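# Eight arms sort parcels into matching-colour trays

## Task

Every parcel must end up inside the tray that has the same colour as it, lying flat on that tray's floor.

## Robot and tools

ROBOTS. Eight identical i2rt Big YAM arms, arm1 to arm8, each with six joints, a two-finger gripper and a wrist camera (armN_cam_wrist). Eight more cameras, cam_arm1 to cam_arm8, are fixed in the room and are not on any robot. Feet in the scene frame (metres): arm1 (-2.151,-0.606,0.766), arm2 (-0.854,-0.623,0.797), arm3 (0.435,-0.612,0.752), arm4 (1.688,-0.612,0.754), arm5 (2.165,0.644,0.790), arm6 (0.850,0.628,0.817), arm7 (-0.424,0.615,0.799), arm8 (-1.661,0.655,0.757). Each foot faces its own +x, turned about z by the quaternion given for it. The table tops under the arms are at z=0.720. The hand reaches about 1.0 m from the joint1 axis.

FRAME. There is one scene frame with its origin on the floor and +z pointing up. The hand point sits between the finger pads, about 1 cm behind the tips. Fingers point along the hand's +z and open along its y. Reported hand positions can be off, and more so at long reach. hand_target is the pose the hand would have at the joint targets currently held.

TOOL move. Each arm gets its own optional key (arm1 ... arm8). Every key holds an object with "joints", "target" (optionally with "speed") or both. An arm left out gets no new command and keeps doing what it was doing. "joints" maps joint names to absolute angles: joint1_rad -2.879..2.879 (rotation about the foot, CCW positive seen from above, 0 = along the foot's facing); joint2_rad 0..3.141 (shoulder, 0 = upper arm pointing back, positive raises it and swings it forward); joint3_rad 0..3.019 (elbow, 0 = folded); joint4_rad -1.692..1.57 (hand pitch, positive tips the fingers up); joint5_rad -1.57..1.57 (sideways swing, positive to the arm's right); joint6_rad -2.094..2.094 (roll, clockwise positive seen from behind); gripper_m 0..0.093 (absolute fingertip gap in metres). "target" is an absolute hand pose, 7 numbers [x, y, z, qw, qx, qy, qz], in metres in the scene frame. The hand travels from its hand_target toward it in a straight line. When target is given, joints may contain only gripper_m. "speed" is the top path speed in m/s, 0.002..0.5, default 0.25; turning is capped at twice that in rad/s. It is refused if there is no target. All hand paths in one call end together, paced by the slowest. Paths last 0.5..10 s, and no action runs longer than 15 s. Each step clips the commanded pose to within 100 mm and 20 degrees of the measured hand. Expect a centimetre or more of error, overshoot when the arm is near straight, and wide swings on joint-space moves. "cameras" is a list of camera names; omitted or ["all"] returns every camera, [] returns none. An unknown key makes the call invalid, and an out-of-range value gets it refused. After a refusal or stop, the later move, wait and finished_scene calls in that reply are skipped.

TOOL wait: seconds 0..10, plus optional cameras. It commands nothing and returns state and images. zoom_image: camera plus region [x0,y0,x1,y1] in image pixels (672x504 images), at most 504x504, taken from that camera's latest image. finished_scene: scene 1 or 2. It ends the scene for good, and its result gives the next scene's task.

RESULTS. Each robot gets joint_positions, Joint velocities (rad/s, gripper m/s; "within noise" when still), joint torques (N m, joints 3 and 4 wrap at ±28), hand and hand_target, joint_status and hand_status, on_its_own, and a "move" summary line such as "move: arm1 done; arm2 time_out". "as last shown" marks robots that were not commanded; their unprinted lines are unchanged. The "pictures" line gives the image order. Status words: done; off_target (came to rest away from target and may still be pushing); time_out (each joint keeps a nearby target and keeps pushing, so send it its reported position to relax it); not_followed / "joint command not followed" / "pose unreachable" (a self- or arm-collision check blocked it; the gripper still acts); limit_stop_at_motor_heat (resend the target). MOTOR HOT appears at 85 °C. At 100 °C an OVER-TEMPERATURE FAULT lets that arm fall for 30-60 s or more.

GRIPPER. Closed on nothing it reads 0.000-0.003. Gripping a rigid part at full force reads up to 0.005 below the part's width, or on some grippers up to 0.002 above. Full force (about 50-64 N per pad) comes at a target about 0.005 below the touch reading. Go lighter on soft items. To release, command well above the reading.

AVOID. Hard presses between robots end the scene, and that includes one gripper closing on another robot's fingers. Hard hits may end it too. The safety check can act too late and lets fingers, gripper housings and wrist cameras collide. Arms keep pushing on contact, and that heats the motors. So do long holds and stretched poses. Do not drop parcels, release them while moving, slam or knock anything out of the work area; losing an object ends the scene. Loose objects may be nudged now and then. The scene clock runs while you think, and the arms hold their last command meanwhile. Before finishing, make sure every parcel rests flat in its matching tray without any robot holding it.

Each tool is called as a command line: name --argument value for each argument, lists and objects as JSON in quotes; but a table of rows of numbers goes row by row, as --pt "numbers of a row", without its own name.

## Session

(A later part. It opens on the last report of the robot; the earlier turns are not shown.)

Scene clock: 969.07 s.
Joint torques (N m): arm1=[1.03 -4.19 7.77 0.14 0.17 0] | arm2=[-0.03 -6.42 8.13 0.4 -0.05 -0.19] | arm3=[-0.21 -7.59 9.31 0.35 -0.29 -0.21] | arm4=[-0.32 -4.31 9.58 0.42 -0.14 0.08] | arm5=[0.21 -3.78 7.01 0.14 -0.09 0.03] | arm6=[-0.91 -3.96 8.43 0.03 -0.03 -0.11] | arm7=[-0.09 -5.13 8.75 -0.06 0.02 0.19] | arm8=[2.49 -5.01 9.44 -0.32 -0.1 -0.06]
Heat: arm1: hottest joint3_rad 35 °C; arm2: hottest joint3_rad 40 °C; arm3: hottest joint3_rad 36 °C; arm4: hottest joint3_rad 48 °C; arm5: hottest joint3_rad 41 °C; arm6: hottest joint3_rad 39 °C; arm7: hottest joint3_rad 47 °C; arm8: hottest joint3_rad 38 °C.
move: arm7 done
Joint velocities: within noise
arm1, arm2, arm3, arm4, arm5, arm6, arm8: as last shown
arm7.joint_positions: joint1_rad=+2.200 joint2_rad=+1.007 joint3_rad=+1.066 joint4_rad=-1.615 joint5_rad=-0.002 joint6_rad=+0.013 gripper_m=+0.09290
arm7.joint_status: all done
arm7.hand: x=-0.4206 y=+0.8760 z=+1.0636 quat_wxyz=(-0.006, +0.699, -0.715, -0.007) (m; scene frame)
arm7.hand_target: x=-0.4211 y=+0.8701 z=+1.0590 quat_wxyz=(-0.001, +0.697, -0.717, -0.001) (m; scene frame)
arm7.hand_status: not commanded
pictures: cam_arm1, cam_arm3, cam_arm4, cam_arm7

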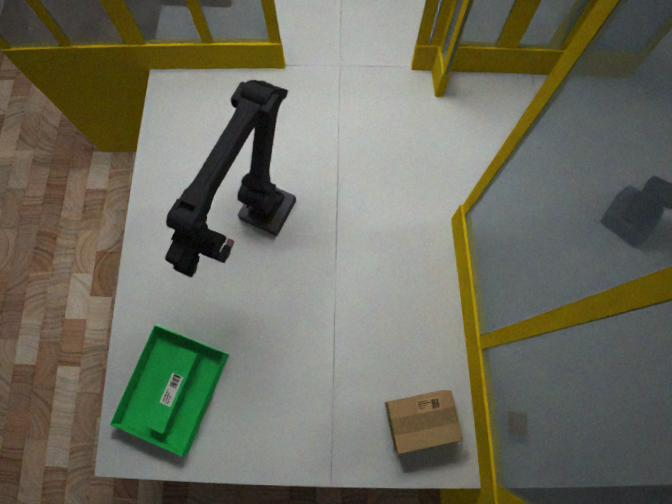

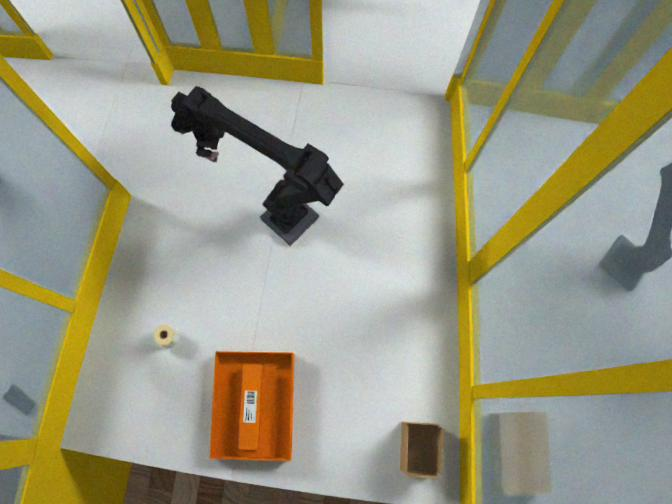

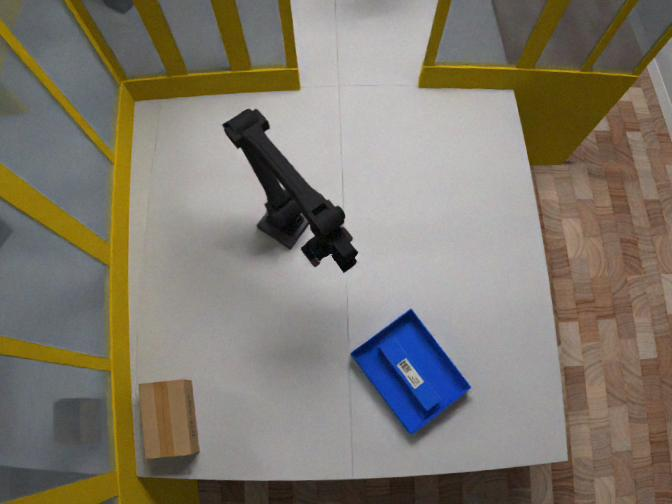

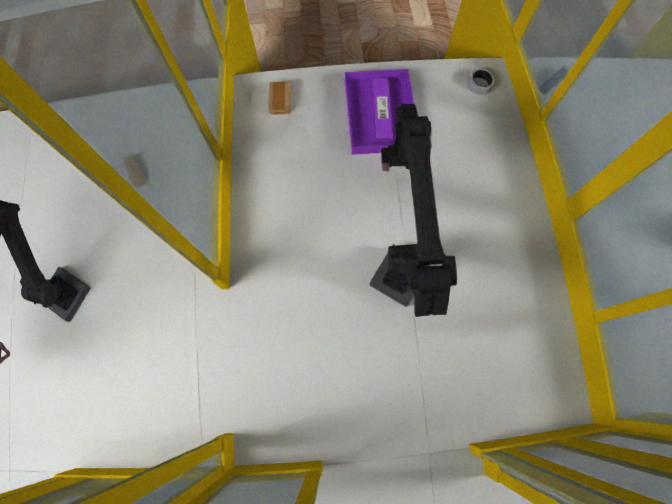

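All placed.

finished_scene --scene 2

The scene is finished: the task was done.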